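## Task

Take the sticky-note block off the desk and put it on the counter. The task fails if any desk carton lands on the floor, or if the robot falls or is left tilted.

## Robot and tools

ROBOT. The LinearBot has an omnidirectional base and a vertical column about 1.7 m high. A carriage rides the column; its height is lift_m. The carriage holds two identical arms (left, right), each with six joints and a two-finger gripper. Arm bases sit at roughly 0.57 m + lift_m above the floor, and carriage parts extend about 0.15 m below them. A hand reaches up to 0.78 m from its shoulder but only about 0.38 m below the arm base. The hand is about 0.16 m long and 0.1 m wide (0.14 m when open); fingertips are thin (about 0.005 m) in the closing direction. Parked arm joints 1-6: 0, 0.05, 0.05, 1.45, 0, 0. Cameras: carriage_camera (fixed, forward, tilted about 20 degrees down), left_wrist_camera and right_wrist_camera (looking past the fingertips).

FRAMES. Base frame: origin on the floor below the base centre, x forward, y left, z up, metres. left_hand and right_hand in results are the midpoint between the pads in this frame; quat_wxyz is the hand orientation (hand z along the fingers, opening along hand y; pointing straight up with joints 1, 5, 6 at 0 gives 1,0,0,0). base_odometry is in the frame the base had at scene start, counts wheel turns only (slip counts as motion), heading in rad, left positive, -3.142 to 3.142. Hand readings are approximate; the real hand is usually a bit lower, especially at long reach or under load.

TOOL move. Optional keys: base, joints, speeds, min_time_s, cameras. Everything except cameras forms one action; its motions start together.
- base: an offset from the base's current measured position, exactly one key: translate_m (forward +, -2 to 2 m), strafe_m (left +, -2 to 2 m) or rotate_rad (counter-clockwise +, -6.3 to 6.3 rad).
- joints: a single dict covering both arms, absolute targets by name: lift_m 0 to 1 m; per arm (prefix left_ or right_): joint1_rad -2.617 to 3.054 (yaw about vertical, 0 forward, + left); joint2_rad 0 to 3.141 (shoulder: 0 upper arm back and level, 1.57 vertical, 3.14 forward and level); joint3_rad 0 to 3.141 (elbow, 0 folded, 3.14 straight); joint4_rad -1.57 to 1.57 (wrist pitch, + lifts fingertips); joint5_rad -1.57 to 1.57 (wrist yaw, + turns fingertips right); joint6_rad -2.094 to 2.094 (roll about the fingers, + clockwise seen from forearm); gripper_m 0 to 0.093 (pad gap). Joints omitted keep their old target.
- speeds: caps for this action only: translate_m and strafe_m 0.02-0.5 m/s, rotate_rad 0.05-1.57 rad/s, lift_m 0.08-0.25 m/s (max is default).
- min_time_s: 0.1 to 8 s, minimum duration for each arm and gripper motion; makes arm paths straighter.
- cameras: list of names or "all"; omitted or null gives all, [] gives none.
An action can't exceed 15 s; base moves time out at 14 s. Unknown keys make the call invalid; out-of-range values are refused, and after a refusal or a stop the remaining move/wait/finished_scene calls of that reply are skipped.

TOOL wait: seconds 0 to 10, plus cameras; commands nothing, returns state and images. TOOL zoom_image: camera name and region [x0, y0, x1, y1] in pixels from the top-left, at most 504 by 504, on that camera's latest image. TOOL finished_scene: scene = current scene number; irreversible; the goal must hold afterwards without the robot.

RESULTS. The move line is done or the worst status. Statuses: done (base: wheels turned the commanded amount, even if slipping); off_target (stopped short, may still push); contact_stop or time_out (target dropped, holds in place); not_followed (a self-collision check blocked the arm's targets; gripper still acts); limit_stop_at_motor_heat. on_its_own lists uncommanded behaviour (held at = target). joint_positions, motor_effort (% of max, bracket = peak), joint torques (N m, joints 1-3 wrap at ±28) are noisy and offset. A lift effort that keeps falling during a descent means a hand or its load is resting on something. The pictures line gives image order; images may trail the state slightly.

GRIPPING. Holding a hard object, the gripper reading is up to about 0.005 m below the object width. Closed on nothing it reads 0-0.003. Command about 0.005 m below first-touch reading for full force; soft items crush further. Open well above the reading to release. A firm grip may show off_target.

CAUTIONS. Arms have no contact stop and keep pushing; the base stops on wheel effort, not arm contact, so drives can bend arms. If pinned, back off about 0.2 m the way you came; raise the lift if the carriage rests on something. Never reverse under a table edge into the column. Do not let the arms strike or squeeze each other (including gripping the other hand): it can end the scene. If both arms are blocked, send one arm its current readings with joint 1 swung away, then the other in a later call. Avoid tipping: high carriage, stretched or loaded arms, pushing and sudden stops are risky; about 1.5 kg per outstretched hand can topple it; only images reveal leaning. Loads sag the hand 7-25 cm per kg. Arms held outstretched heat up; at 75 °C a MOTOR HOT line appears, at 100 °C the arm goes limp for 30-60 s and drops anything held, so park arms when not working. The world keeps running while you deliberate, holding the last command. Avoid drops, releasing moving items, slams and hard pushes, and keep desk cartons from falling. Loose objects may occasionally get nudged.

Each tool is called after "Emit:" as name([rows], argument=value, ...), one row to a line, values as JSON.

## Session

Emit:
move()

Scene clock: 0.00 s.
Joint torques (N m): no reading
base_odometry: x=+0.000 y=+0.000 heading=+0.000
base_status: not commanded
joint_positions: lift_m=+0.300 left_joint1_rad=-0.010 left_joint2_rad=+0.044 left_joint3_rad=+0.048 left_joint4_rad=+1.430 left_joint5_rad=-0.008 left_joint6_rad=-0.004 left_gripper_m=+0.09396 right_joint1_rad=-0.011 right_joint2_rad=+0.047 right_joint3_rad=+0.039 right_joint4_rad=+1.421 right_joint5_rad=-0.003 right_joint6_rad=-0.048 right_gripper_m=+0.09396
joint_status: not commanded
motor_effort: lift_m=+29 drive_wheels=-1
left_hand: x=+0.2675 y=+0.3100 z=+1.2842 quat_wxyz=(+0.998, -0.004, +0.069, -0.007) (m; base frame)
right_hand: x=+0.2731 y=-0.3089 z=+1.2813 quat_wxyz=(+0.996, -0.003, +0.079, -0.029) (m; base frame)
pictures: carriage_camera, left_wrist_camera, right_wrist_camera
Images, in order (width x height): carriage_camera 504x504, left_wrist_camera 504x504, right_wrist_camera 504x504.

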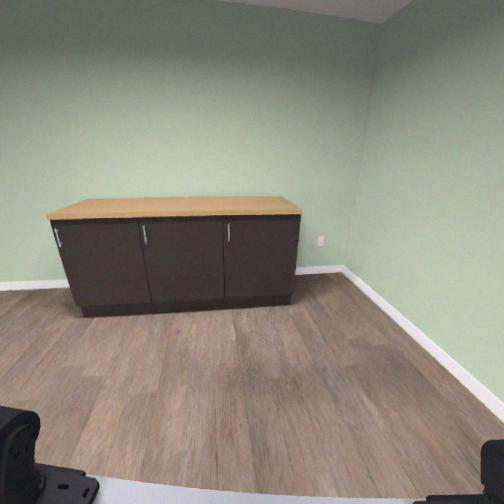

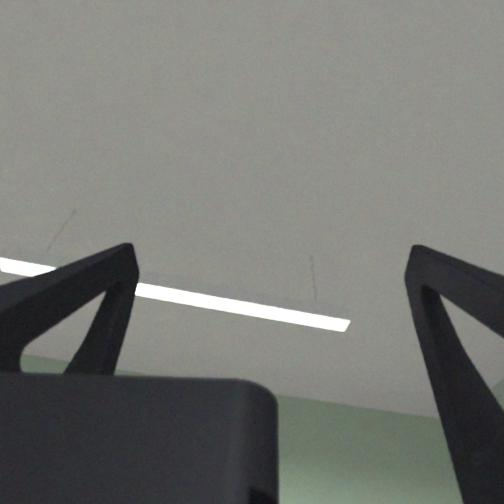

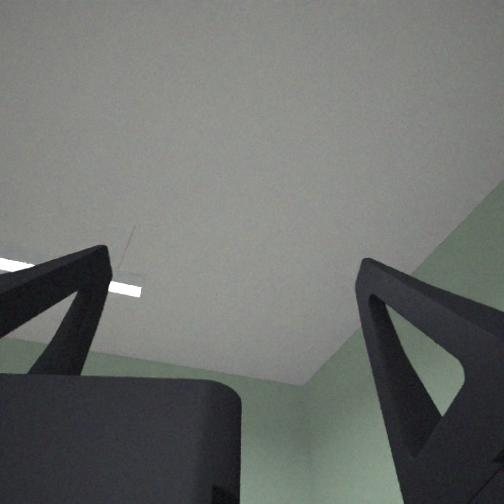

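Emit:
move(base={"rotate_rad": 1.57}, cameras=["carriage_camera"])

Emit:
move(base={"rotate_rad": 1.57}, cameras=["carriage_camera"])

Scene clock: 9.20 s.
Joint torques (N m): left_arm=[0.61 4.3 6.01 -0.2 -0.11 -0.04] | right_arm=[-0.02 4.23 7.19 -0.04 0 -0.12]
move: done
base_odometry: x=+0.000 y=+0.000 heading=+1.569
base_status: done
joint_positions: lift_m=+0.300 left_joint1_rad=-0.010 left_joint2_rad=+0.044 left_joint3_rad=+0.048 left_joint4_rad=+1.430 left_joint5_rad=-0.008 left_joint6_rad=-0.004 left_gripper_m=+0.09397 right_joint1_rad=-0.011 right_joint2_rad=+0.047 right_joint3_rad=+0.039 right_joint4_rad=+1.420 right_joint5_rad=-0.003 right_joint6_rad=-0.048 right_gripper_m=+0.09397
joint_status: not commanded
motor_effort: lift_m=+30(30) drive_wheels=+6(20)
left_hand: x=+0.2675 y=+0.3100 z=+1.2842 quat_wxyz=(+0.998, -0.004, +0.069, -0.007) (m; base frame)
right_hand: x=+0.2734 y=-0.3089 z=+1.2813 quat_wxyz=(+0.996, -0.003, +0.079, -0.029) (m; base frame)
pictures: carriage_camera
Images, in order (width x height): carriage_camera 504x504.

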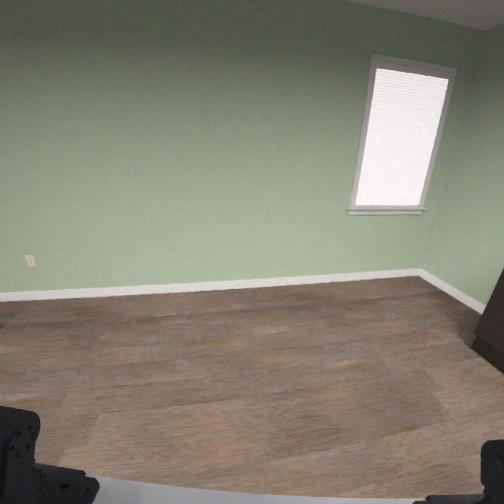

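Scene clock: 12.30 s.
Joint torques (N m): left_arm=[0.66 4.3 6.01 -0.2 -0.11 -0.04] | right_arm=[-0.02 4.21 7.25 -0.04 0.01 -0.12]
move: done
base_odometry: x=+0.000 y=+0.000 heading=+3.139
base_status: done
joint_positions: lift_m=+0.300 left_joint1_rad=-0.010 left_joint2_rad=+0.044 left_joint3_rad=+0.048 left_joint4_rad=+1.429 left_joint5_rad=-0.008 left_joint6_rad=-0.004 left_gripper_m=+0.09398 right_joint1_rad=-0.011 right_joint2_rad=+0.047 right_joint3_rad=+0.039 right_joint4_rad=+1.419 right_joint5_rad=-0.003 right_joint6_rad=-0.048 right_gripper_m=+0.09398
joint_status: not commanded
motor_effort: lift_m=+29(30) drive_wheels=+5(14)
left_hand: x=+0.2676 y=+0.3100 z=+1.2841 quat_wxyz=(+0.998, -0.004, +0.069, -0.007) (m; base frame)
right_hand: x=+0.2734 y=-0.3089 z=+1.2813 quat_wxyz=(+0.996, -0.003, +0.079, -0.029) (m; base frame)
pictures: carriage_camera
Images, in order (width x height): carriage_camera 504x504.

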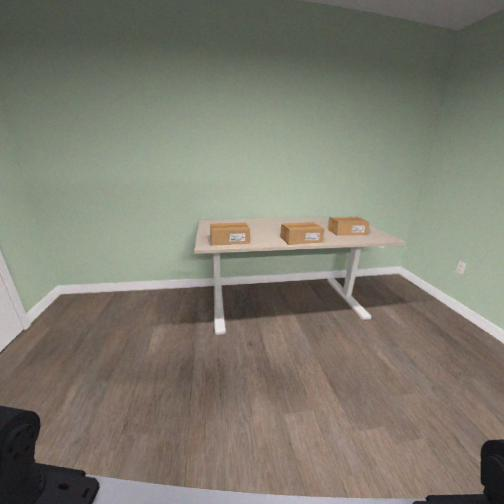

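Emit:
zoom_image(camera="carriage_camera", region=[180, 190, 420, 350])

Scaled by 2.100 from the camera's 504x504 image, which has a finer 720x720 frame.

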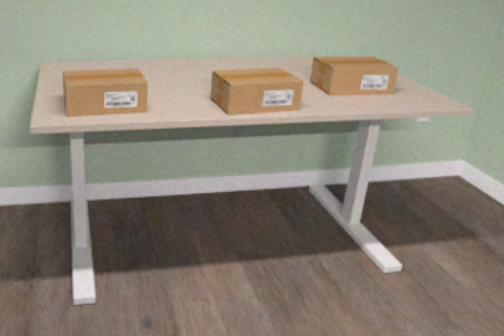

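Emit:
move(joints={"lift_m": 1.0}, base={"rotate_rad": 0.0}, cameras=["carriage_camera"])

Emit:
zoom_image(camera="carriage_camera", region=[180, 190, 420, 430])

Scene clock: 25.20 s.
Joint torques (N m): left_arm=[0.64 4.29 5.98 -0.2 -0.11 -0.05] | right_arm=[-0.05 4.23 7.2 -0.05 0.02 -0.12]
move: done
base_odometry: x=+0.000 y=+0.000 heading=+3.138
base_status: done
joint_positions: lift_m=+0.997 left_joint1_rad=-0.010 left_joint2_rad=+0.044 left_joint3_rad=+0.048 left_joint4_rad=+1.429 left_joint5_rad=-0.008 left_joint6_rad=-0.004 left_gripper_m=+0.09398 right_joint1_rad=-0.011 right_joint2_rad=+0.047 right_joint3_rad=+0.039 right_joint4_rad=+1.419 right_joint5_rad=-0.003 right_joint6_rad=-0.048 right_gripper_m=+0.09398
joint_status: all done
joint sent to its limit — lift_m, upper limit.
motor_effort: lift_m=+31(38) drive_wheels=+5(7)
left_hand: x=+0.2676 y=+0.3100 z=+1.9811 quat_wxyz=(+0.998, -0.004, +0.069, -0.007) (m; base frame)
right_hand: x=+0.2734 y=-0.3089 z=+1.9783 quat_wxyz=(+0.996, -0.003, +0.079, -0.029) (m; base frame)
pictures: carriage_camera
Images, in order (width x height): carriage_camera 504x504.

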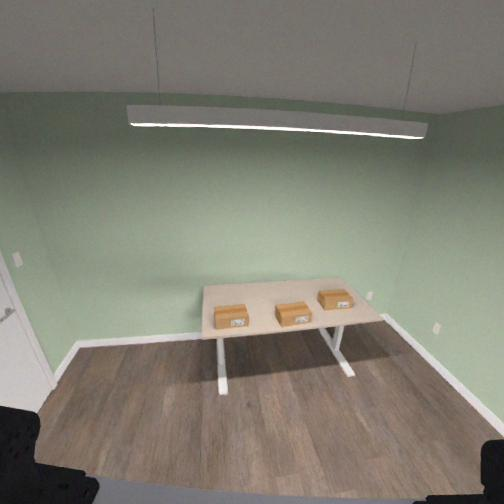

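Scaled by 2.100 from the camera's 504x504 image, which has a finer 720x720 frame.

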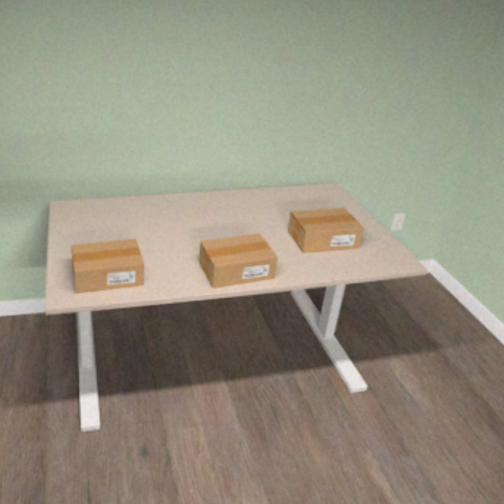

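Emit:
move(joints={"lift_m": 0.4}, cameras=["carriage_camera"])

Emit:
move(joints={"right_joint1_rad": 0, "right_joint2_rad": 1.57, "right_joint3_rad": 1.57, "right_joint4_rad": -1.5, "right_joint5_rad": 0, "right_joint6_rad": 0}, min_time_s=3, cameras=["carriage_camera", "right_wrist_camera"])

Emit:
move(joints={"right_joint1_rad": 0, "right_joint2_rad": 1.57, "right_joint3_rad": 1.57, "right_joint4_rad": 0, "right_joint5_rad": 0, "right_joint6_rad": 0}, min_time_s=3, cameras=["right_wrist_camera"])

Emit:
move(joints={"right_joint1_rad": 0, "right_joint2_rad": 1.57, "right_joint3_rad": 2.3, "right_joint4_rad": 0, "right_joint5_rad": 0, "right_joint6_rad": 0}, min_time_s=2, cameras=["carriage_camera"])

Emit:
move(joints={"right_joint1_rad": 0, "right_joint2_rad": 2.3, "right_joint3_rad": 1.8, "right_joint4_rad": -1.07, "right_joint5_rad": 0, "right_joint6_rad": 0}, min_time_s=3, cameras=["carriage_camera", "right_wrist_camera"])

Scene clock: 64.93 s.
Joint torques (N m): left_arm=[0.65 4.29 6.04 -0.19 -0.11 -0.05] | right_arm=[-0.02 4.26 7.23 -0.03 0 -0.12]
move: done
base_odometry: x=+0.000 y=+0.000 heading=+3.138
base_status: not commanded
joint_positions: lift_m=+0.400 left_joint1_rad=-0.010 left_joint2_rad=+0.044 left_joint3_rad=+0.048 left_joint4_rad=+1.429 left_joint5_rad=-0.008 left_joint6_rad=-0.004 left_gripper_m=+0.09398 right_joint1_rad=-0.011 right_joint2_rad=+0.047 right_joint3_rad=+0.039 right_joint4_rad=+1.419 right_joint5_rad=-0.003 right_joint6_rad=-0.048 right_gripper_m=+0.09398
joint_status: all done
motor_effort: lift_m=+27(28) drive_wheels=+6(6)
left_hand: x=+0.2676 y=+0.3100 z=+1.3843 quat_wxyz=(+0.998, -0.004, +0.069, -0.007) (m; base frame)
right_hand: x=+0.2734 y=-0.3089 z=+1.3815 quat_wxyz=(+0.996, -0.003, +0.079, -0.029) (m; base frame)
pictures: carriage_camera
Images, in order (width x height): carriage_camera 504x504.

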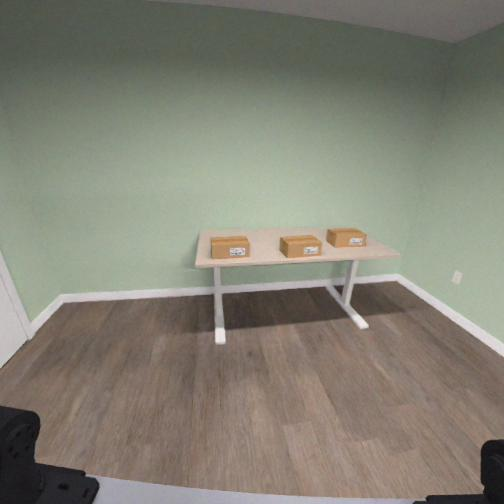

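Scene clock: 68.37 s.
Joint torques (N m): left_arm=[0.57 4.33 5.96 -0.2 -0.13 -0.05] | right_arm=[0.57 -5.75 9.77 0.34 0.04 0.02]
move: done
base_odometry: x=+0.000 y=+0.000 heading=+3.138
base_status: not commanded
joint_positions: lift_m=+0.400 left_joint1_rad=-0.010 left_joint2_rad=+0.044 left_joint3_rad=+0.048 left_joint4_rad=+1.429 left_joint5_rad=-0.008 left_joint6_rad=-0.004 left_gripper_m=+0.09398 right_joint1_rad=-0.007 right_joint2_rad=+1.565 right_joint3_rad=+1.544 right_joint4_rad=-1.483 right_joint5_rad=-0.003 right_joint6_rad=-0.014 right_gripper_m=+0.09398
joint_status: all done
motor_effort: lift_m=+27(28) drive_wheels=+4(7)
left_hand: x=+0.2676 y=+0.3100 z=+1.3843 quat_wxyz=(+0.998, -0.004, +0.069, -0.007) (m; base frame)
right_hand: x=+0.5138 y=-0.3106 z=+1.1417 quat_wxyz=(+0.033, -0.003, +0.999, +0.001) (m; base frame)
pictures: carriage_camera, right_wrist_camera
Images, in order (width x height): carriage_camera 504x504, right_wrist_camera 504x504.

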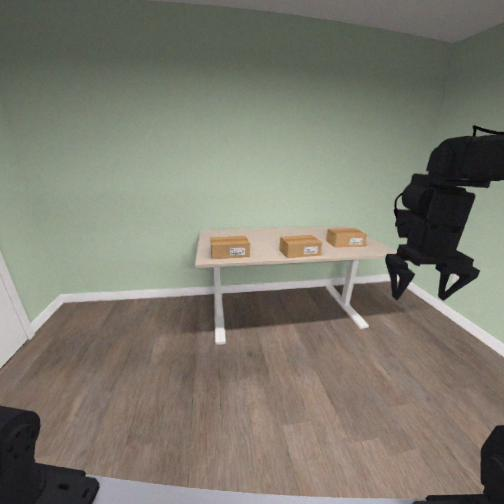

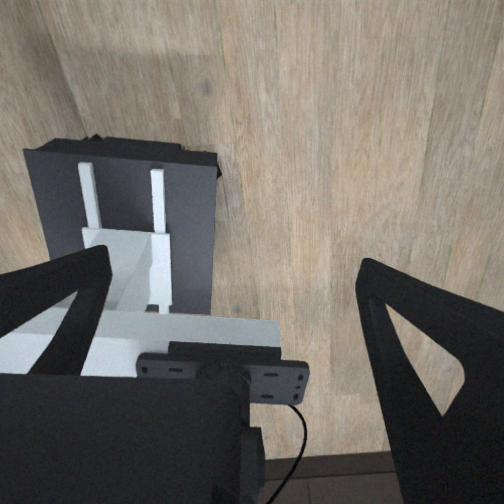

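Scene clock: 71.70 s.
Joint torques (N m): left_arm=[0.64 4.31 6.04 -0.2 -0.11 -0.05] | right_arm=[0.61 -7.28 11.44 2.68 0.04 0.01]
move: done
base_odometry: x=+0.000 y=+0.000 heading=+3.138
base_status: not commanded
joint_positions: lift_m=+0.400 left_joint1_rad=-0.010 left_joint2_rad=+0.044 left_joint3_rad=+0.048 left_joint4_rad=+1.429 left_joint5_rad=-0.008 left_joint6_rad=-0.004 left_gripper_m=+0.09398 right_joint1_rad=-0.007 right_joint2_rad=+1.565 right_joint3_rad=+1.544 right_joint4_rad=-0.027 right_joint5_rad=-0.003 right_joint6_rad=-0.013 right_gripper_m=+0.09398
joint_status: all done
motor_effort: lift_m=+27(28) drive_wheels=+4(7)
left_hand: x=+0.2676 y=+0.3100 z=+1.3843 quat_wxyz=(+0.998, -0.004, +0.069, -0.007) (m; base frame)
right_hand: x=+0.7430 y=-0.3123 z=+1.3753 quat_wxyz=(+0.690, -0.003, +0.724, -0.006) (m; base frame)
pictures: right_wrist_camera
Images, in order (width x height): right_wrist_camera 504x504.

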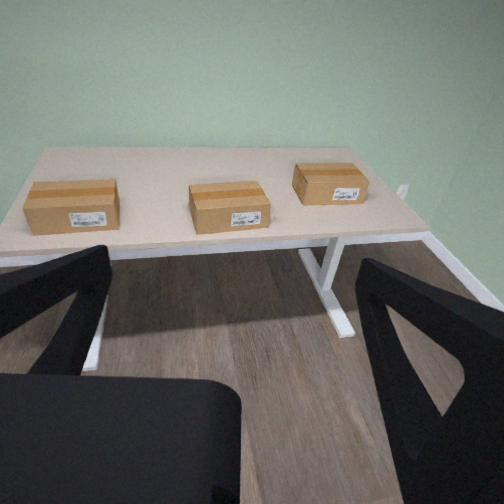

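Scene clock: 74.00 s.
Joint torques (N m): left_arm=[0.59 4.29 6.02 -0.2 -0.11 -0.05] | right_arm=[0.59 -4.36 7.16 1.74 0.04 0.01]
move: done
base_odometry: x=+0.000 y=+0.000 heading=+3.138
base_status: not commanded
joint_positions: lift_m=+0.400 left_joint1_rad=-0.010 left_joint2_rad=+0.044 left_joint3_rad=+0.048 left_joint4_rad=+1.429 left_joint5_rad=-0.008 left_joint6_rad=-0.004 left_gripper_m=+0.09398 right_joint1_rad=-0.007 right_joint2_rad=+1.568 right_joint3_rad=+2.282 right_joint4_rad=-0.016 right_joint5_rad=-0.003 right_joint6_rad=-0.013 right_gripper_m=+0.09398
joint_status: all done
motor_effort: lift_m=+27(28) drive_wheels=+4(7)
left_hand: x=+0.2676 y=+0.3100 z=+1.3843 quat_wxyz=(+0.998, -0.004, +0.069, -0.007) (m; base frame)
right_hand: x=+0.5861 y=-0.3111 z=+1.6961 quat_wxyz=(+0.906, -0.003, +0.422, -0.009) (m; base frame)
pictures: carriage_camera
Images, in order (width x height): carriage_camera 504x504.

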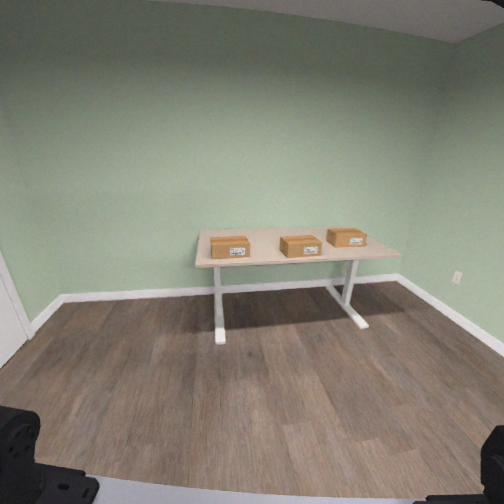

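Scene clock: 77.30 s.
Joint torques (N m): left_arm=[0.58 4.31 6.01 -0.2 -0.11 -0.06] | right_arm=[0.62 -11.97 6.64 0.24 0.04 0.02]
move: done
base_odometry: x=+0.000 y=+0.000 heading=+3.138
base_status: not commanded
joint_positions: lift_m=+0.400 left_joint1_rad=-0.010 left_joint2_rad=+0.044 left_joint3_rad=+0.048 left_joint4_rad=+1.429 left_joint5_rad=-0.008 left_joint6_rad=-0.004 left_gripper_m=+0.09398 right_joint1_rad=-0.007 right_joint2_rad=+2.295 right_joint3_rad=+1.804 right_joint4_rad=-1.053 right_joint5_rad=-0.003 right_joint6_rad=-0.013 right_gripper_m=+0.09398
joint_status: all done
motor_effort: lift_m=+27(28) drive_wheels=+7(7)
left_hand: x=+0.2676 y=+0.3100 z=+1.3843 quat_wxyz=(+0.998, -0.004, +0.069, -0.007) (m; base frame)
right_hand: x=+0.6786 y=-0.3118 z=+0.9576 quat_wxyz=(+0.013, -0.003, +1.000, +0.001) (m; base frame)
pictures: carriage_camera, right_wrist_camera
Images, in order (width x height): carriage_camera 504x504, right_wrist_camera 504x504.

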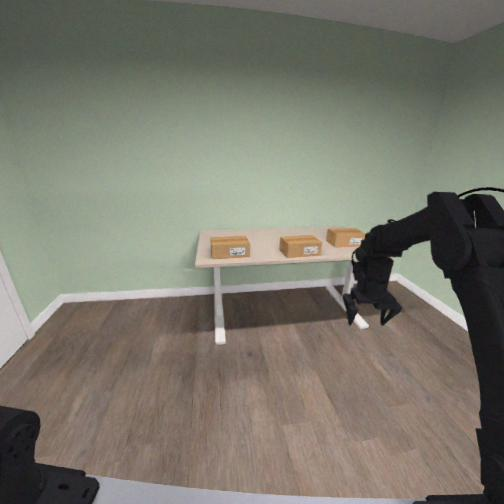

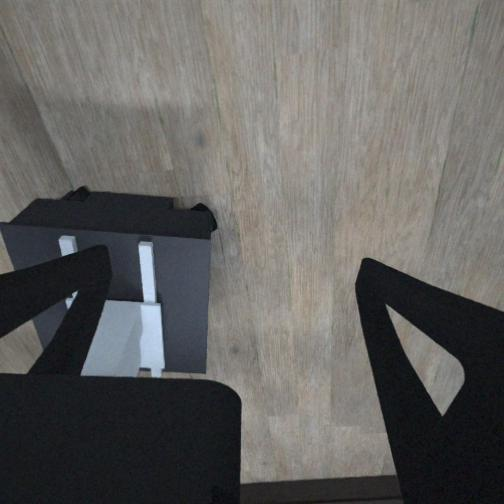

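Emit:
move(joints={"right_joint1_rad": 0.6}, min_time_s=2, cameras=["right_wrist_camera"])

Emit:
move(joints={"right_joint1_rad": -0.6, "right_joint5_rad": 0.6}, min_time_s=2, cameras=["right_wrist_camera"])

Emit:
move(joints={"right_joint1_rad": 0, "right_joint5_rad": 0, "right_joint6_rad": 1.57}, min_time_s=2, cameras=["right_wrist_camera"])

Emit:
move(joints={"right_joint1_rad": 0, "right_joint2_rad": 0.05, "right_joint3_rad": 0.05, "right_joint4_rad": 1.45, "right_joint5_rad": 0, "right_joint6_rad": 0}, cameras=["right_wrist_camera"])

Scene clock: 121.60 s.
Joint torques (N m): left_arm=[0.64 4.29 5.97 -0.2 -0.11 -0.05] | right_arm=[0.35 -11.97 6.63 0.24 0.04 0.01]
move: done
base_odometry: x=+0.000 y=+0.000 heading=+3.138
base_status: not commanded
joint_positions: lift_m=+0.400 left_joint1_rad=-0.010 left_joint2_rad=+0.044 left_joint3_rad=+0.048 left_joint4_rad=+1.429 left_joint5_rad=-0.008 left_joint6_rad=-0.004 left_gripper_m=+0.09398 right_joint1_rad=+0.596 right_joint2_rad=+2.295 right_joint3_rad=+1.804 right_joint4_rad=-1.054 right_joint5_rad=-0.003 right_joint6_rad=-0.013 right_gripper_m=+0.09398
joint_status: all done
motor_effort: lift_m=+28(28) drive_wheels=+7(7)
left_hand: x=+0.2676 y=+0.3100 z=+1.3843 quat_wxyz=(+0.998, -0.004, +0.069, -0.007) (m; base frame)
right_hand: x=+0.6013 y=-0.0586 z=+0.9576 quat_wxyz=(+0.012, -0.300, +0.954, +0.005) (m; base frame)
pictures: right_wrist_camera
Images, in order (width x height): right_wrist_camera 504x504.

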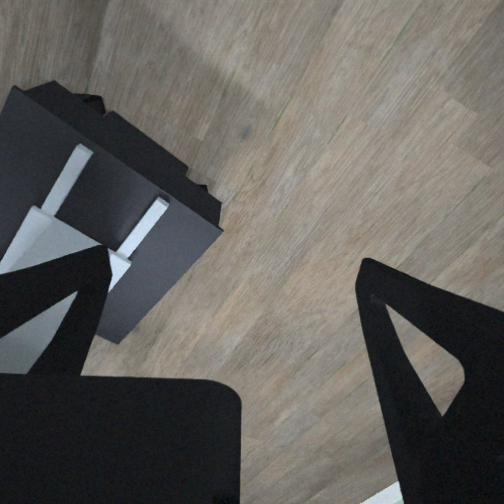

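Scene clock: 123.90 s.
Joint torques (N m): left_arm=[0.61 4.27 5.97 -0.2 -0.11 -0.05] | right_arm=[-0.17 -11.99 6.67 0.25 0.44 0.05]
move: done
base_odometry: x=+0.000 y=+0.000 heading=+3.138
base_status: not commanded
joint_positions: lift_m=+0.400 left_joint1_rad=-0.010 left_joint2_rad=+0.044 left_joint3_rad=+0.048 left_joint4_rad=+1.429 left_joint5_rad=-0.008 left_joint6_rad=-0.004 left_gripper_m=+0.09398 right_joint1_rad=-0.599 right_joint2_rad=+2.295 right_joint3_rad=+1.804 right_joint4_rad=-1.055 right_joint5_rad=+0.588 right_joint6_rad=-0.013 right_gripper_m=+0.09398
joint_status: all done
motor_effort: lift_m=+28(28) drive_wheels=+5(8)
left_hand: x=+0.2676 y=+0.3100 z=+1.3843 quat_wxyz=(+0.998, -0.004, +0.069, -0.007) (m; base frame)
right_hand: x=+0.5465 y=-0.6383 z=+0.9864 quat_wxyz=(-0.076, +0.280, +0.915, -0.280) (m; base frame)
pictures: right_wrist_camera
Images, in order (width x height): right_wrist_camera 504x504.

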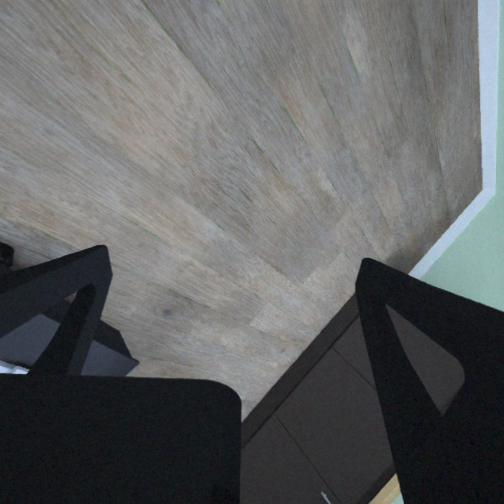

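Scene clock: 126.37 s.
Joint torques (N m): left_arm=[0.58 4.31 6.01 -0.2 -0.11 -0.04] | right_arm=[0.38 -11.88 6.54 0.14 -0.03 0.03]
move: done
base_odometry: x=+0.000 y=+0.000 heading=+3.138
base_status: not commanded
joint_positions: lift_m=+0.400 left_joint1_rad=-0.010 left_joint2_rad=+0.044 left_joint3_rad=+0.048 left_joint4_rad=+1.429 left_joint5_rad=-0.008 left_joint6_rad=-0.004 left_gripper_m=+0.09398 right_joint1_rad=-0.004 right_joint2_rad=+2.295 right_joint3_rad=+1.804 right_joint4_rad=-1.055 right_joint5_rad=+0.010 right_joint6_rad=+1.555 right_gripper_m=+0.09398
joint_status: all done
motor_effort: lift_m=+27(28) drive_wheels=+6(8)
left_hand: x=+0.2676 y=+0.3100 z=+1.3843 quat_wxyz=(+0.998, -0.004, +0.069, -0.007) (m; base frame)
right_hand: x=+0.6781 y=-0.3127 z=+0.9576 quat_wxyz=(+0.013, +0.703, +0.711, +0.005) (m; base frame)
pictures: right_wrist_camera
Images, in order (width x height): right_wrist_camera 504x504.

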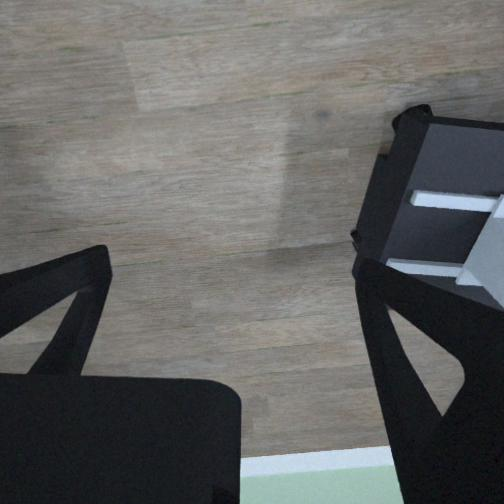

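Scene clock: 128.60 s.
Joint torques (N m): left_arm=[0.61 4.3 5.97 -0.21 -0.12 -0.05] | right_arm=[0.34 3.64 5.98 0.11 -0.08 -0.26]
move: done
base_odometry: x=+0.000 y=+0.000 heading=+3.138
base_status: not commanded
joint_positions: lift_m=+0.400 left_joint1_rad=-0.010 left_joint2_rad=+0.044 left_joint3_rad=+0.048 left_joint4_rad=+1.429 left_joint5_rad=-0.008 left_joint6_rad=-0.004 left_gripper_m=+0.09398 right_joint1_rad=-0.004 right_joint2_rad=+0.054 right_joint3_rad=+0.055 right_joint4_rad=+1.432 right_joint5_rad=+0.007 right_joint6_rad=+0.015 right_gripper_m=+0.09400
joint_status: all done
motor_effort: lift_m=+27(28) drive_wheels=+6(8)
left_hand: x=+0.2676 y=+0.3100 z=+1.3843 quat_wxyz=(+0.998, -0.004, +0.069, -0.007) (m; base frame)
right_hand: x=+0.2678 y=-0.3104 z=+1.3863 quat_wxyz=(+0.998, +0.004, +0.069, +0.005) (m; base frame)
pictures: right_wrist_camera
Images, in order (width x height): right_wrist_camera 504x504.

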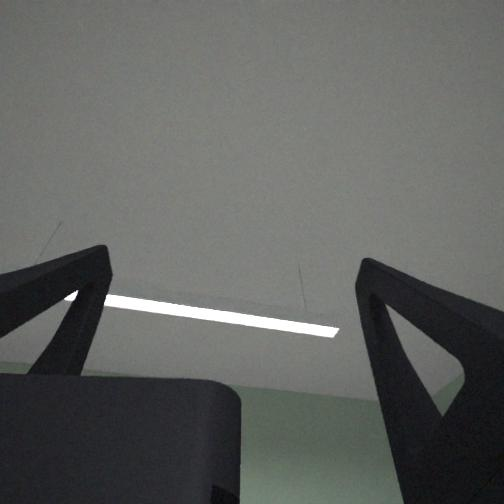

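Emit:
move(base={"translate_m": 0.8}, joints={"lift_m": 0.9}, speeds={"translate_m": 0.35}, cameras=["carriage_camera"])

Emit:
zoom_image(camera="carriage_camera", region=[100, 200, 504, 504])

Scene clock: 155.77 s.
Joint torques (N m): left_arm=[0.61 4.15 5.93 -0.21 -0.11 -0.06] | right_arm=[0.34 4.08 6.56 0.02 -0.08 -0.24]
move: done
base_odometry: x=-0.800 y=+0.001 heading=+3.140
base_status: done
joint_positions: lift_m=+0.900 left_joint1_rad=-0.010 left_joint2_rad=+0.044 left_joint3_rad=+0.048 left_joint4_rad=+1.429 left_joint5_rad=-0.008 left_joint6_rad=-0.004 left_gripper_m=+0.09398 right_joint1_rad=-0.004 right_joint2_rad=+0.049 right_joint3_rad=+0.049 right_joint4_rad=+1.440 right_joint5_rad=+0.007 right_joint6_rad=+0.013 right_gripper_m=+0.09400
joint_status: all done
motor_effort: lift_m=+31(38) drive_wheels=-12(22)
left_hand: x=+0.2676 y=+0.3100 z=+1.8840 quat_wxyz=(+0.998, -0.004, +0.069, -0.007) (m; base frame)
right_hand: x=+0.2662 y=-0.3104 z=+1.8847 quat_wxyz=(+0.998, +0.004, +0.065, +0.004) (m; base frame)
pictures: carriage_camera
Images, in order (width x height): carriage_camera 504x504.

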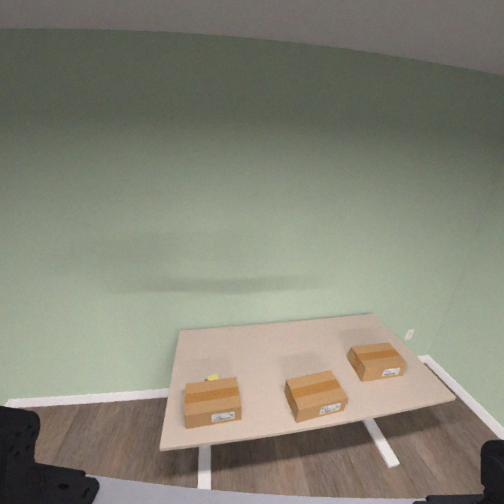

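Scaled by 1.248 from the camera's 504x504 image, which has a finer 720x720 frame.

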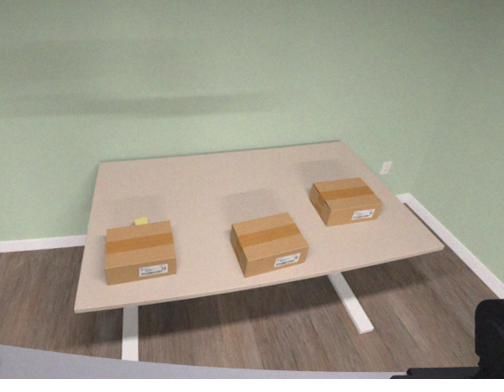

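Emit:
zoom_image(camera="carriage_camera", region=[160, 330, 280, 450])

Scaled by 4.200 from the camera's 504x504 image, which has a finer 720x720 frame.

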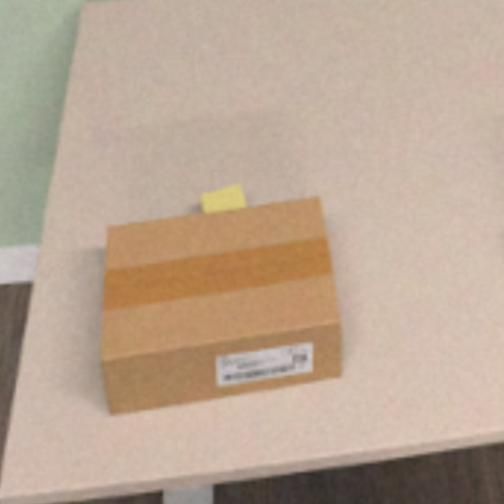

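Emit:
move(base={"translate_m": 0.47}, joints={"lift_m": 0.6, "left_joint1_rad": -0.2, "left_joint2_rad": 2.3, "left_joint3_rad": 1.8, "left_joint4_rad": -1.07, "left_joint5_rad": 0, "left_joint6_rad": 0}, speeds={"translate_m": 0.3}, min_time_s=2.5, cameras=["carriage_camera", "left_wrist_camera"])

Scene clock: 208.20 s.
Joint torques (N m): left_arm=[0.03 -13.19 8.84 0.44 -0.05 -0.01] | right_arm=[0.34 4.05 6.71 -0.05 -0.09 -0.25]
move: done
base_odometry: x=-1.270 y=+0.001 heading=+3.141
base_status: done
joint_positions: lift_m=+0.600 left_joint1_rad=-0.194 left_joint2_rad=+2.283 left_joint3_rad=+1.779 left_joint4_rad=-1.054 left_joint5_rad=-0.007 left_joint6_rad=-0.004 left_gripper_m=+0.09398 right_joint1_rad=-0.004 right_joint2_rad=+0.049 right_joint3_rad=+0.048 right_joint4_rad=+1.443 right_joint5_rad=+0.007 right_joint6_rad=+0.012 right_gripper_m=+0.09400
joint_status: all done
motor_effort: lift_m=+27(27) drive_wheels=-11(20)
left_hand: x=+0.6639 y=+0.2254 z=+1.1565 quat_wxyz=(+0.007, +0.095, +0.995, +0.003) (m; base frame)
right_hand: x=+0.2655 y=-0.3104 z=+1.5849 quat_wxyz=(+0.998, +0.004, +0.064, +0.004) (m; base frame)
pictures: carriage_camera, left_wrist_camera
Images, in order (width x height): carriage_camera 504x504, left_wrist_camera 504x504.

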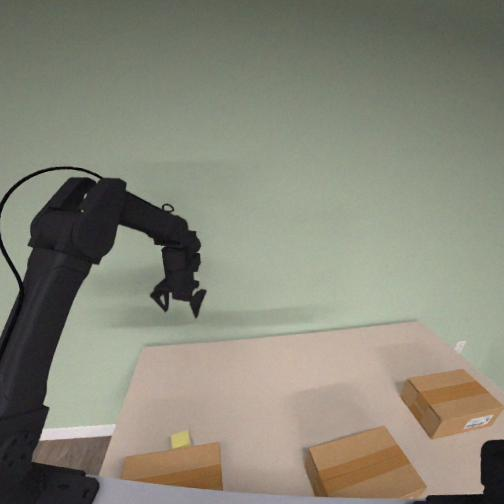

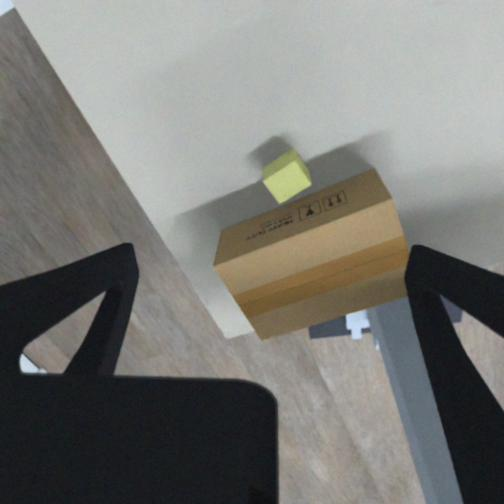

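Emit:
zoom_image(camera="left_wrist_camera", region=[200, 120, 420, 340])

Scaled by 2.291 from the camera's 504x504 image, which has a finer 720x720 frame.

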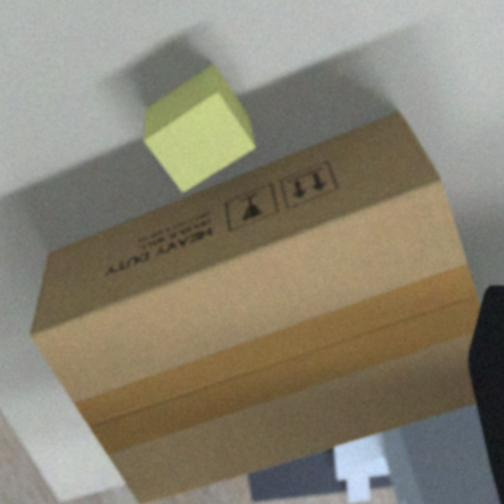

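Emit:
move(joints={"lift_m": 0.5, "left_joint1_rad": -0.2, "left_joint2_rad": 2.48, "left_joint3_rad": 1.675, "left_joint4_rad": -0.77, "left_joint5_rad": 0, "left_joint6_rad": -0.56}, min_time_s=2, cameras=["carriage_camera", "left_wrist_camera"])

Emit:
zoom_image(camera="left_wrist_camera", region=[100, 50, 440, 390])

Scene clock: 253.17 s.
Joint torques (N m): left_arm=[0.13 -13.37 4.79 0.68 -0.09 -0.17] | right_arm=[0.34 4.14 6.74 -0.04 -0.08 -0.24]
move: done
base_odometry: x=-1.270 y=+0.001 heading=+3.141
base_status: not commanded
joint_positions: lift_m=+0.500 left_joint1_rad=-0.194 left_joint2_rad=+2.458 left_joint3_rad=+1.688 left_joint4_rad=-0.782 left_joint5_rad=-0.007 left_joint6_rad=-0.550 left_gripper_m=+0.09398 right_joint1_rad=-0.004 right_joint2_rad=+0.049 right_joint3_rad=+0.048 right_joint4_rad=+1.443 right_joint5_rad=+0.007 right_joint6_rad=+0.012 right_gripper_m=+0.09400
joint_status: all done
motor_effort: lift_m=+28(29) drive_wheels=+7(12)
left_hand: x=+0.6713 y=+0.2239 z=+0.9614 quat_wxyz=(+0.010, -0.177, +0.984, +0.000) (m; base frame)
right_hand: x=+0.2657 y=-0.3104 z=+1.4846 quat_wxyz=(+0.998, +0.004, +0.064, +0.004) (m; base frame)
pictures: carriage_camera, left_wrist_camera
Images, in order (width x height): carriage_camera 504x504, left_wrist_camera 504x504.

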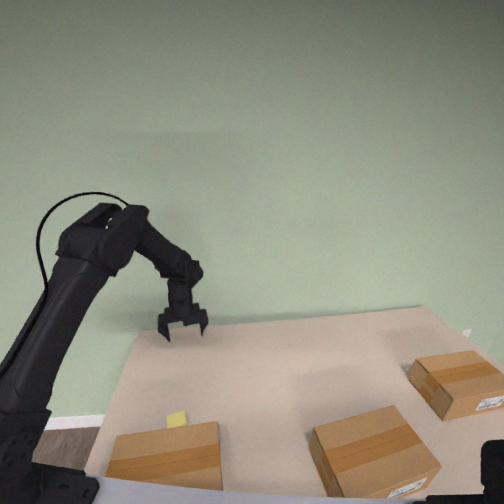

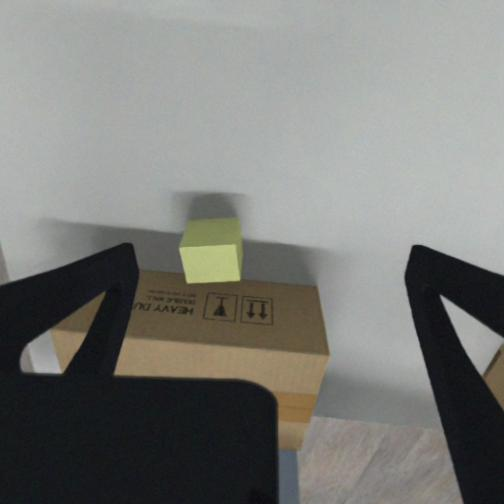

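Scaled by 1.482 from the camera's 504x504 image, which has a finer 720x720 frame.

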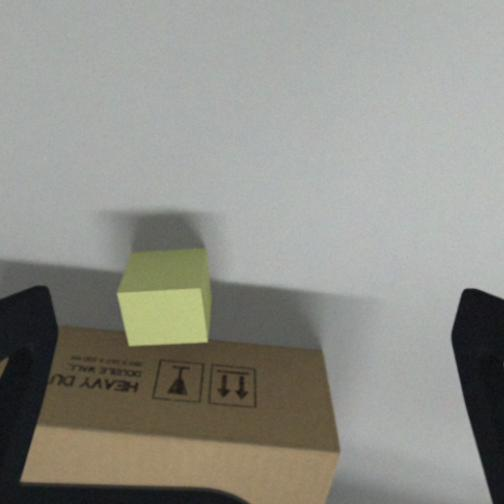

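Emit:
move(joints={"lift_m": 0.6}, cameras=["left_wrist_camera"])

Emit:
zoom_image(camera="left_wrist_camera", region=[150, 50, 400, 300])

Emit:
move(joints={"lift_m": 0.8}, cameras=["left_wrist_camera"])

Emit:
zoom_image(camera="left_wrist_camera", region=[150, 50, 400, 300])

Scene clock: 279.47 s.
Joint torques (N m): left_arm=[0.14 -15.15 5.3 0.6 -0.1 -0.14] | right_arm=[0.35 4.14 6.75 -0.05 -0.09 -0.23]
move: done
base_odometry: x=-1.270 y=+0.001 heading=+3.141
base_status: not commanded
joint_positions: lift_m=+0.600 left_joint1_rad=-0.194 left_joint2_rad=+2.474 left_joint3_rad=+1.681 left_joint4_rad=-0.773 left_joint5_rad=-0.006 left_joint6_rad=-0.552 left_gripper_m=+0.09398 right_joint1_rad=-0.004 right_joint2_rad=+0.049 right_joint3_rad=+0.048 right_joint4_rad=+1.443 right_joint5_rad=+0.007 right_joint6_rad=+0.012 right_gripper_m=+0.09400
joint_status: all done
motor_effort: lift_m=+31(38) drive_wheels=+7(11)
left_hand: x=+0.6677 y=+0.2245 z=+1.0529 quat_wxyz=(+0.003, -0.178, +0.984, +0.002) (m; base frame)
right_hand: x=+0.2657 y=-0.3104 z=+1.5843 quat_wxyz=(+0.998, +0.004, +0.064, +0.004) (m; base frame)
pictures: left_wrist_camera
Images, in order (width x height): left_wrist_camera 504x504.

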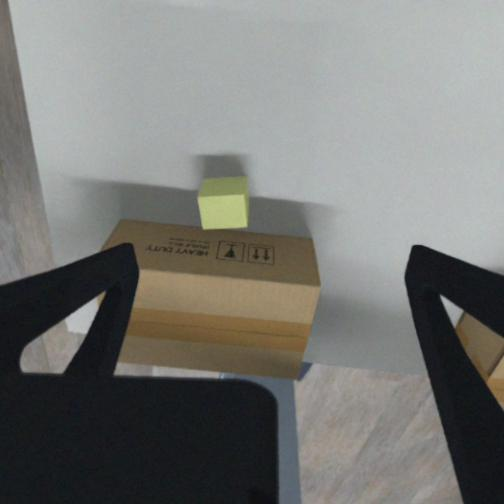

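Scaled by 2.016 from the camera's 504x504 image, which has a finer 720x720 frame.

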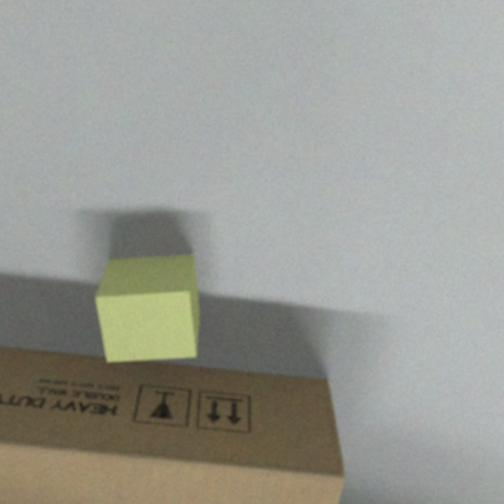

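Scene clock: 280.80 s.
Joint torques (N m): left_arm=[0.13 -14.98 5.35 0.58 -0.1 -0.12] | right_arm=[0.32 4.21 6.72 -0.05 -0.08 -0.25]
move: done
base_odometry: x=-1.270 y=+0.001 heading=+3.141
base_status: not commanded
joint_positions: lift_m=+0.800 left_joint1_rad=-0.194 left_joint2_rad=+2.475 left_joint3_rad=+1.681 left_joint4_rad=-0.771 left_joint5_rad=-0.006 left_joint6_rad=-0.552 left_gripper_m=+0.09398 right_joint1_rad=-0.004 right_joint2_rad=+0.049 right_joint3_rad=+0.048 right_joint4_rad=+1.443 right_joint5_rad=+0.007 right_joint6_rad=+0.012 right_gripper_m=+0.09400
joint_status: all done
motor_effort: lift_m=+31(38) drive_wheels=-10(11)
left_hand: x=+0.6681 y=+0.2244 z=+1.2526 quat_wxyz=(+0.004, -0.178, +0.984, +0.002) (m; base frame)
right_hand: x=+0.2657 y=-0.3104 z=+1.7843 quat_wxyz=(+0.998, +0.004, +0.064, +0.004) (m; base frame)
pictures: left_wrist_camera
Images, in order (width x height): left_wrist_camera 504x504.

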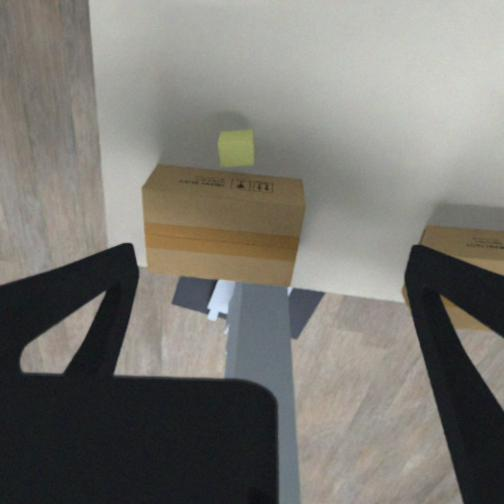

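Scaled by 2.016 from the camera's 504x504 image, which has a finer 720x720 frame.

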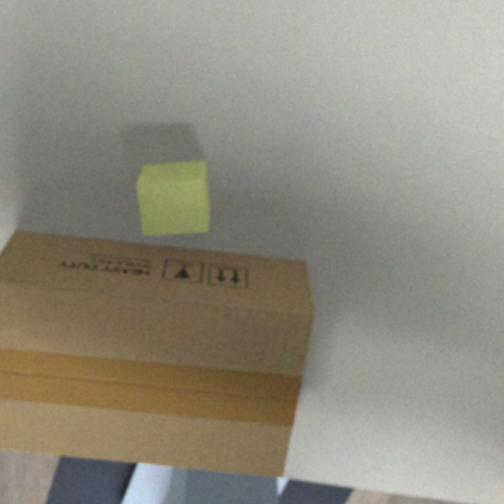

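Emit:
move(joints={"lift_m": 0.6}, base={"translate_m": -0.1}, speeds={"translate_m": 0.15}, cameras=["left_wrist_camera", "carriage_camera"])

Emit:
zoom_image(camera="left_wrist_camera", region=[150, 0, 400, 250])

Scene clock: 333.97 s.
Joint torques (N m): left_arm=[0.5 -15.24 5.41 0.55 -0.11 -0.12] | right_arm=[0.31 4.16 6.75 -0.05 -0.09 -0.24]
move: done
base_odometry: x=-1.170 y=+0.001 heading=+3.140
base_status: done
joint_positions: lift_m=+0.600 left_joint1_rad=-0.197 left_joint2_rad=+2.476 left_joint3_rad=+1.681 left_joint4_rad=-0.769 left_joint5_rad=-0.005 left_joint6_rad=-0.552 left_gripper_m=+0.09398 right_joint1_rad=-0.004 right_joint2_rad=+0.049 right_joint3_rad=+0.047 right_joint4_rad=+1.444 right_joint5_rad=+0.007 right_joint6_rad=+0.012 right_gripper_m=+0.09400
joint_status: all done
motor_effort: lift_m=+28(28) drive_wheels=-14(17)
left_hand: x=+0.6681 y=+0.2228 z=+1.0522 quat_wxyz=(+0.004, -0.176, +0.984, +0.001) (m; base frame)
right_hand: x=+0.2656 y=-0.3104 z=+1.5845 quat_wxyz=(+0.998, +0.004, +0.064, +0.004) (m; base frame)
pictures: carriage_camera, left_wrist_camera
Images, in order (width x height): carriage_camera 504x504, left_wrist_camera 504x504.

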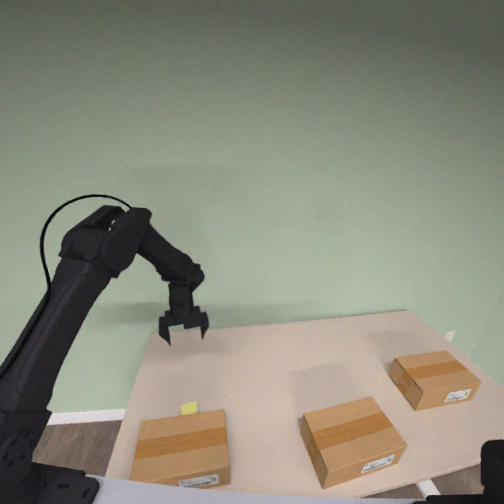

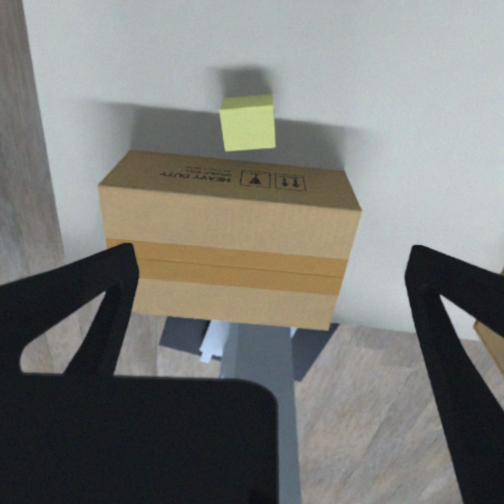

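Scaled by 2.016 from the camera's 504x504 image, which has a finer 720x720 frame.

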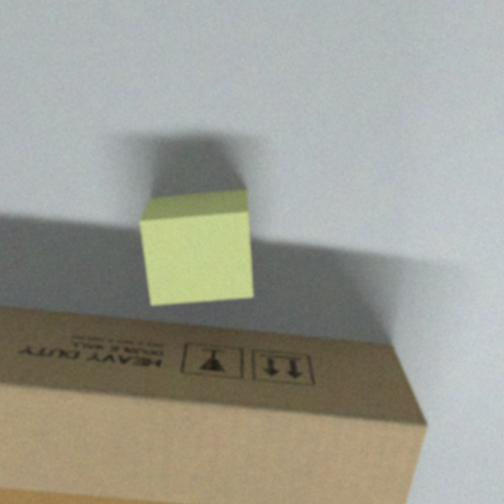

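Emit:
move(joints={"lift_m": 0.55, "left_joint1_rad": -0.25, "left_joint2_rad": 2.689, "left_joint3_rad": 1.446, "left_joint4_rad": -0.328, "left_joint5_rad": 0, "left_joint6_rad": -0.69}, min_time_s=2, cameras=["left_wrist_camera"])

Emit:
zoom_image(camera="left_wrist_camera", region=[130, 100, 420, 390])

Scene clock: 385.60 s.
Joint torques (N m): left_arm=[0.17 -12.71 3.19 0.7 -0.12 -0.13] | right_arm=[0.34 4.16 6.83 -0.05 -0.09 -0.24]
move: done
base_odometry: x=-1.170 y=+0.001 heading=+3.140
base_status: not commanded
joint_positions: lift_m=+0.550 left_joint1_rad=-0.245 left_joint2_rad=+2.668 left_joint3_rad=+1.456 left_joint4_rad=-0.341 left_joint5_rad=-0.005 left_joint6_rad=-0.681 left_gripper_m=+0.09398 right_joint1_rad=-0.004 right_joint2_rad=+0.048 right_joint3_rad=+0.047 right_joint4_rad=+1.444 right_joint5_rad=+0.007 right_joint6_rad=+0.012 right_gripper_m=+0.09400
joint_status: all done
motor_effort: lift_m=+27(29) drive_wheels=-14(17)
left_hand: x=+0.6227 y=+0.2125 z=+0.8845 quat_wxyz=(+0.009, -0.216, +0.976, -0.002) (m; base frame)
right_hand: x=+0.2656 y=-0.3104 z=+1.5345 quat_wxyz=(+0.998, +0.004, +0.064, +0.004) (m; base frame)
pictures: left_wrist_camera
Images, in order (width x height): left_wrist_camera 504x504.

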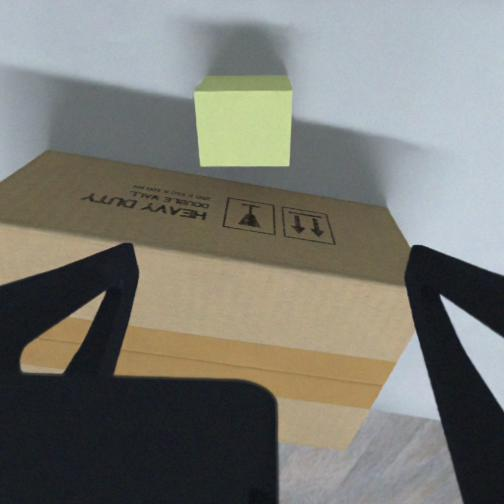

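Scaled by 1.738 from the camera's 504x504 image, which has a finer 720x720 frame.

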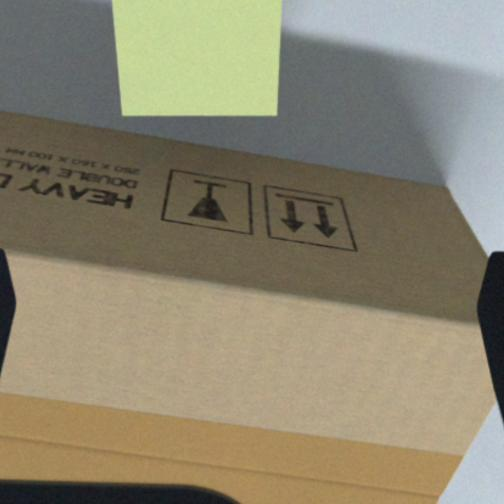

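Emit:
move(joints={"lift_m": 0.46, "left_joint1_rad": -0.225, "left_joint2_rad": 2.71, "left_joint3_rad": 1.436, "left_joint4_rad": -0.315, "left_joint5_rad": 0, "left_joint6_rad": -0.66}, min_time_s=1.5, cameras=["left_wrist_camera"])

Scene clock: 401.80 s.
Joint torques (N m): left_arm=[0.96 -12.44 2.67 0.7 -0.13 0.06] | right_arm=[0.34 4.18 6.8 -0.05 -0.08 -0.24]
move: done
base_odometry: x=-1.170 y=+0.001 heading=+3.140
base_status: not commanded
joint_positions: lift_m=+0.460 left_joint1_rad=-0.230 left_joint2_rad=+2.687 left_joint3_rad=+1.449 left_joint4_rad=-0.327 left_joint5_rad=-0.005 left_joint6_rad=-0.669 left_gripper_m=+0.09398 right_joint1_rad=-0.004 right_joint2_rad=+0.048 right_joint3_rad=+0.047 right_joint4_rad=+1.444 right_joint5_rad=+0.007 right_joint6_rad=+0.012 right_gripper_m=+0.09400
joint_status: all done
motor_effort: lift_m=+28(28) drive_wheels=-14(16)
left_hand: x=+0.6178 y=+0.2198 z=+0.7861 quat_wxyz=(+0.003, -0.218, +0.976, +0.001) (m; base frame)
right_hand: x=+0.2656 y=-0.3104 z=+1.4445 quat_wxyz=(+0.998, +0.004, +0.064, +0.004) (m; base frame)
pictures: left_wrist_camera
Images, in order (width x height): left_wrist_camera 504x504.

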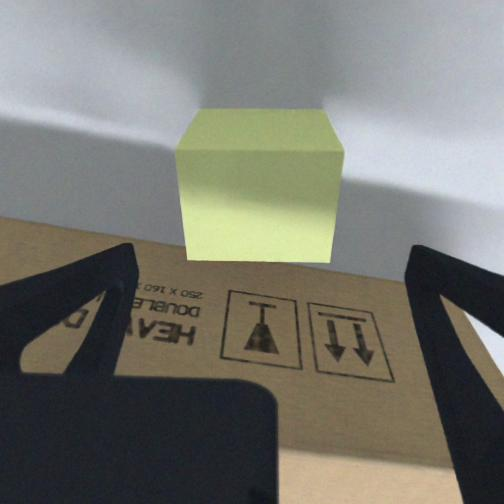

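Emit:
move(joints={"lift_m": 0.425, "left_joint1_rad": -0.198, "left_joint2_rad": 2.733, "left_joint3_rad": 1.489, "left_joint4_rad": -0.351, "left_joint5_rad": 0, "left_joint6_rad": -0.632}, min_time_s=1, speeds={"lift_m": 0.08}, cameras=["left_wrist_camera", "carriage_camera"])

Scene clock: 417.70 s.
Joint torques (N m): left_arm=[0.84 -12.55 5.5 0.35 -0.12 0.03] | right_arm=[0.36 4.19 6.84 -0.05 -0.08 -0.24]
move: done
base_odometry: x=-1.170 y=+0.001 heading=+3.140
base_status: not commanded
joint_positions: lift_m=+0.425 left_joint1_rad=-0.203 left_joint2_rad=+2.710 left_joint3_rad=+1.474 left_joint4_rad=-0.336 left_joint5_rad=-0.005 left_joint6_rad=-0.641 left_gripper_m=+0.09398 right_joint1_rad=-0.004 right_joint2_rad=+0.048 right_joint3_rad=+0.047 right_joint4_rad=+1.444 right_joint5_rad=+0.007 right_joint6_rad=+0.012 right_gripper_m=+0.09400
joint_status: all done
motor_effort: lift_m=+27(28) drive_wheels=-14(15)
left_hand: x=+0.6218 y=+0.2298 z=+0.7463 quat_wxyz=(+0.001, -0.217, +0.976, +0.002) (m; base frame)
right_hand: x=+0.2656 y=-0.3104 z=+1.4095 quat_wxyz=(+0.998, +0.004, +0.064, +0.004) (m; base frame)
pictures: carriage_camera, left_wrist_camera
Images, in order (width x height): carriage_camera 504x504, left_wrist_camera 504x504.

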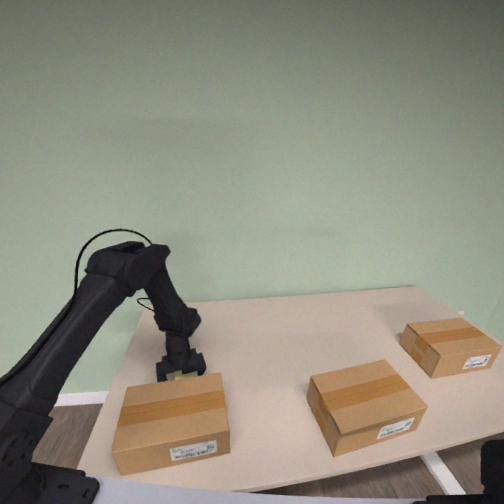

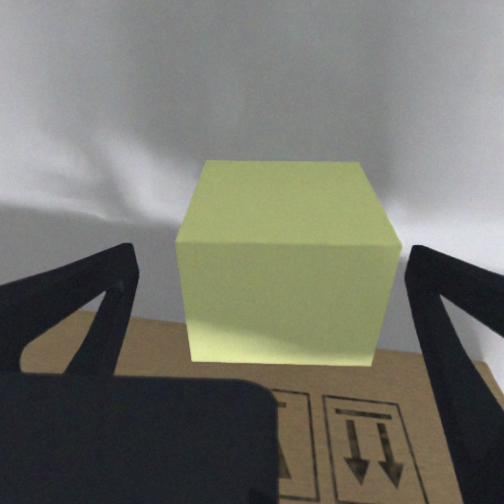

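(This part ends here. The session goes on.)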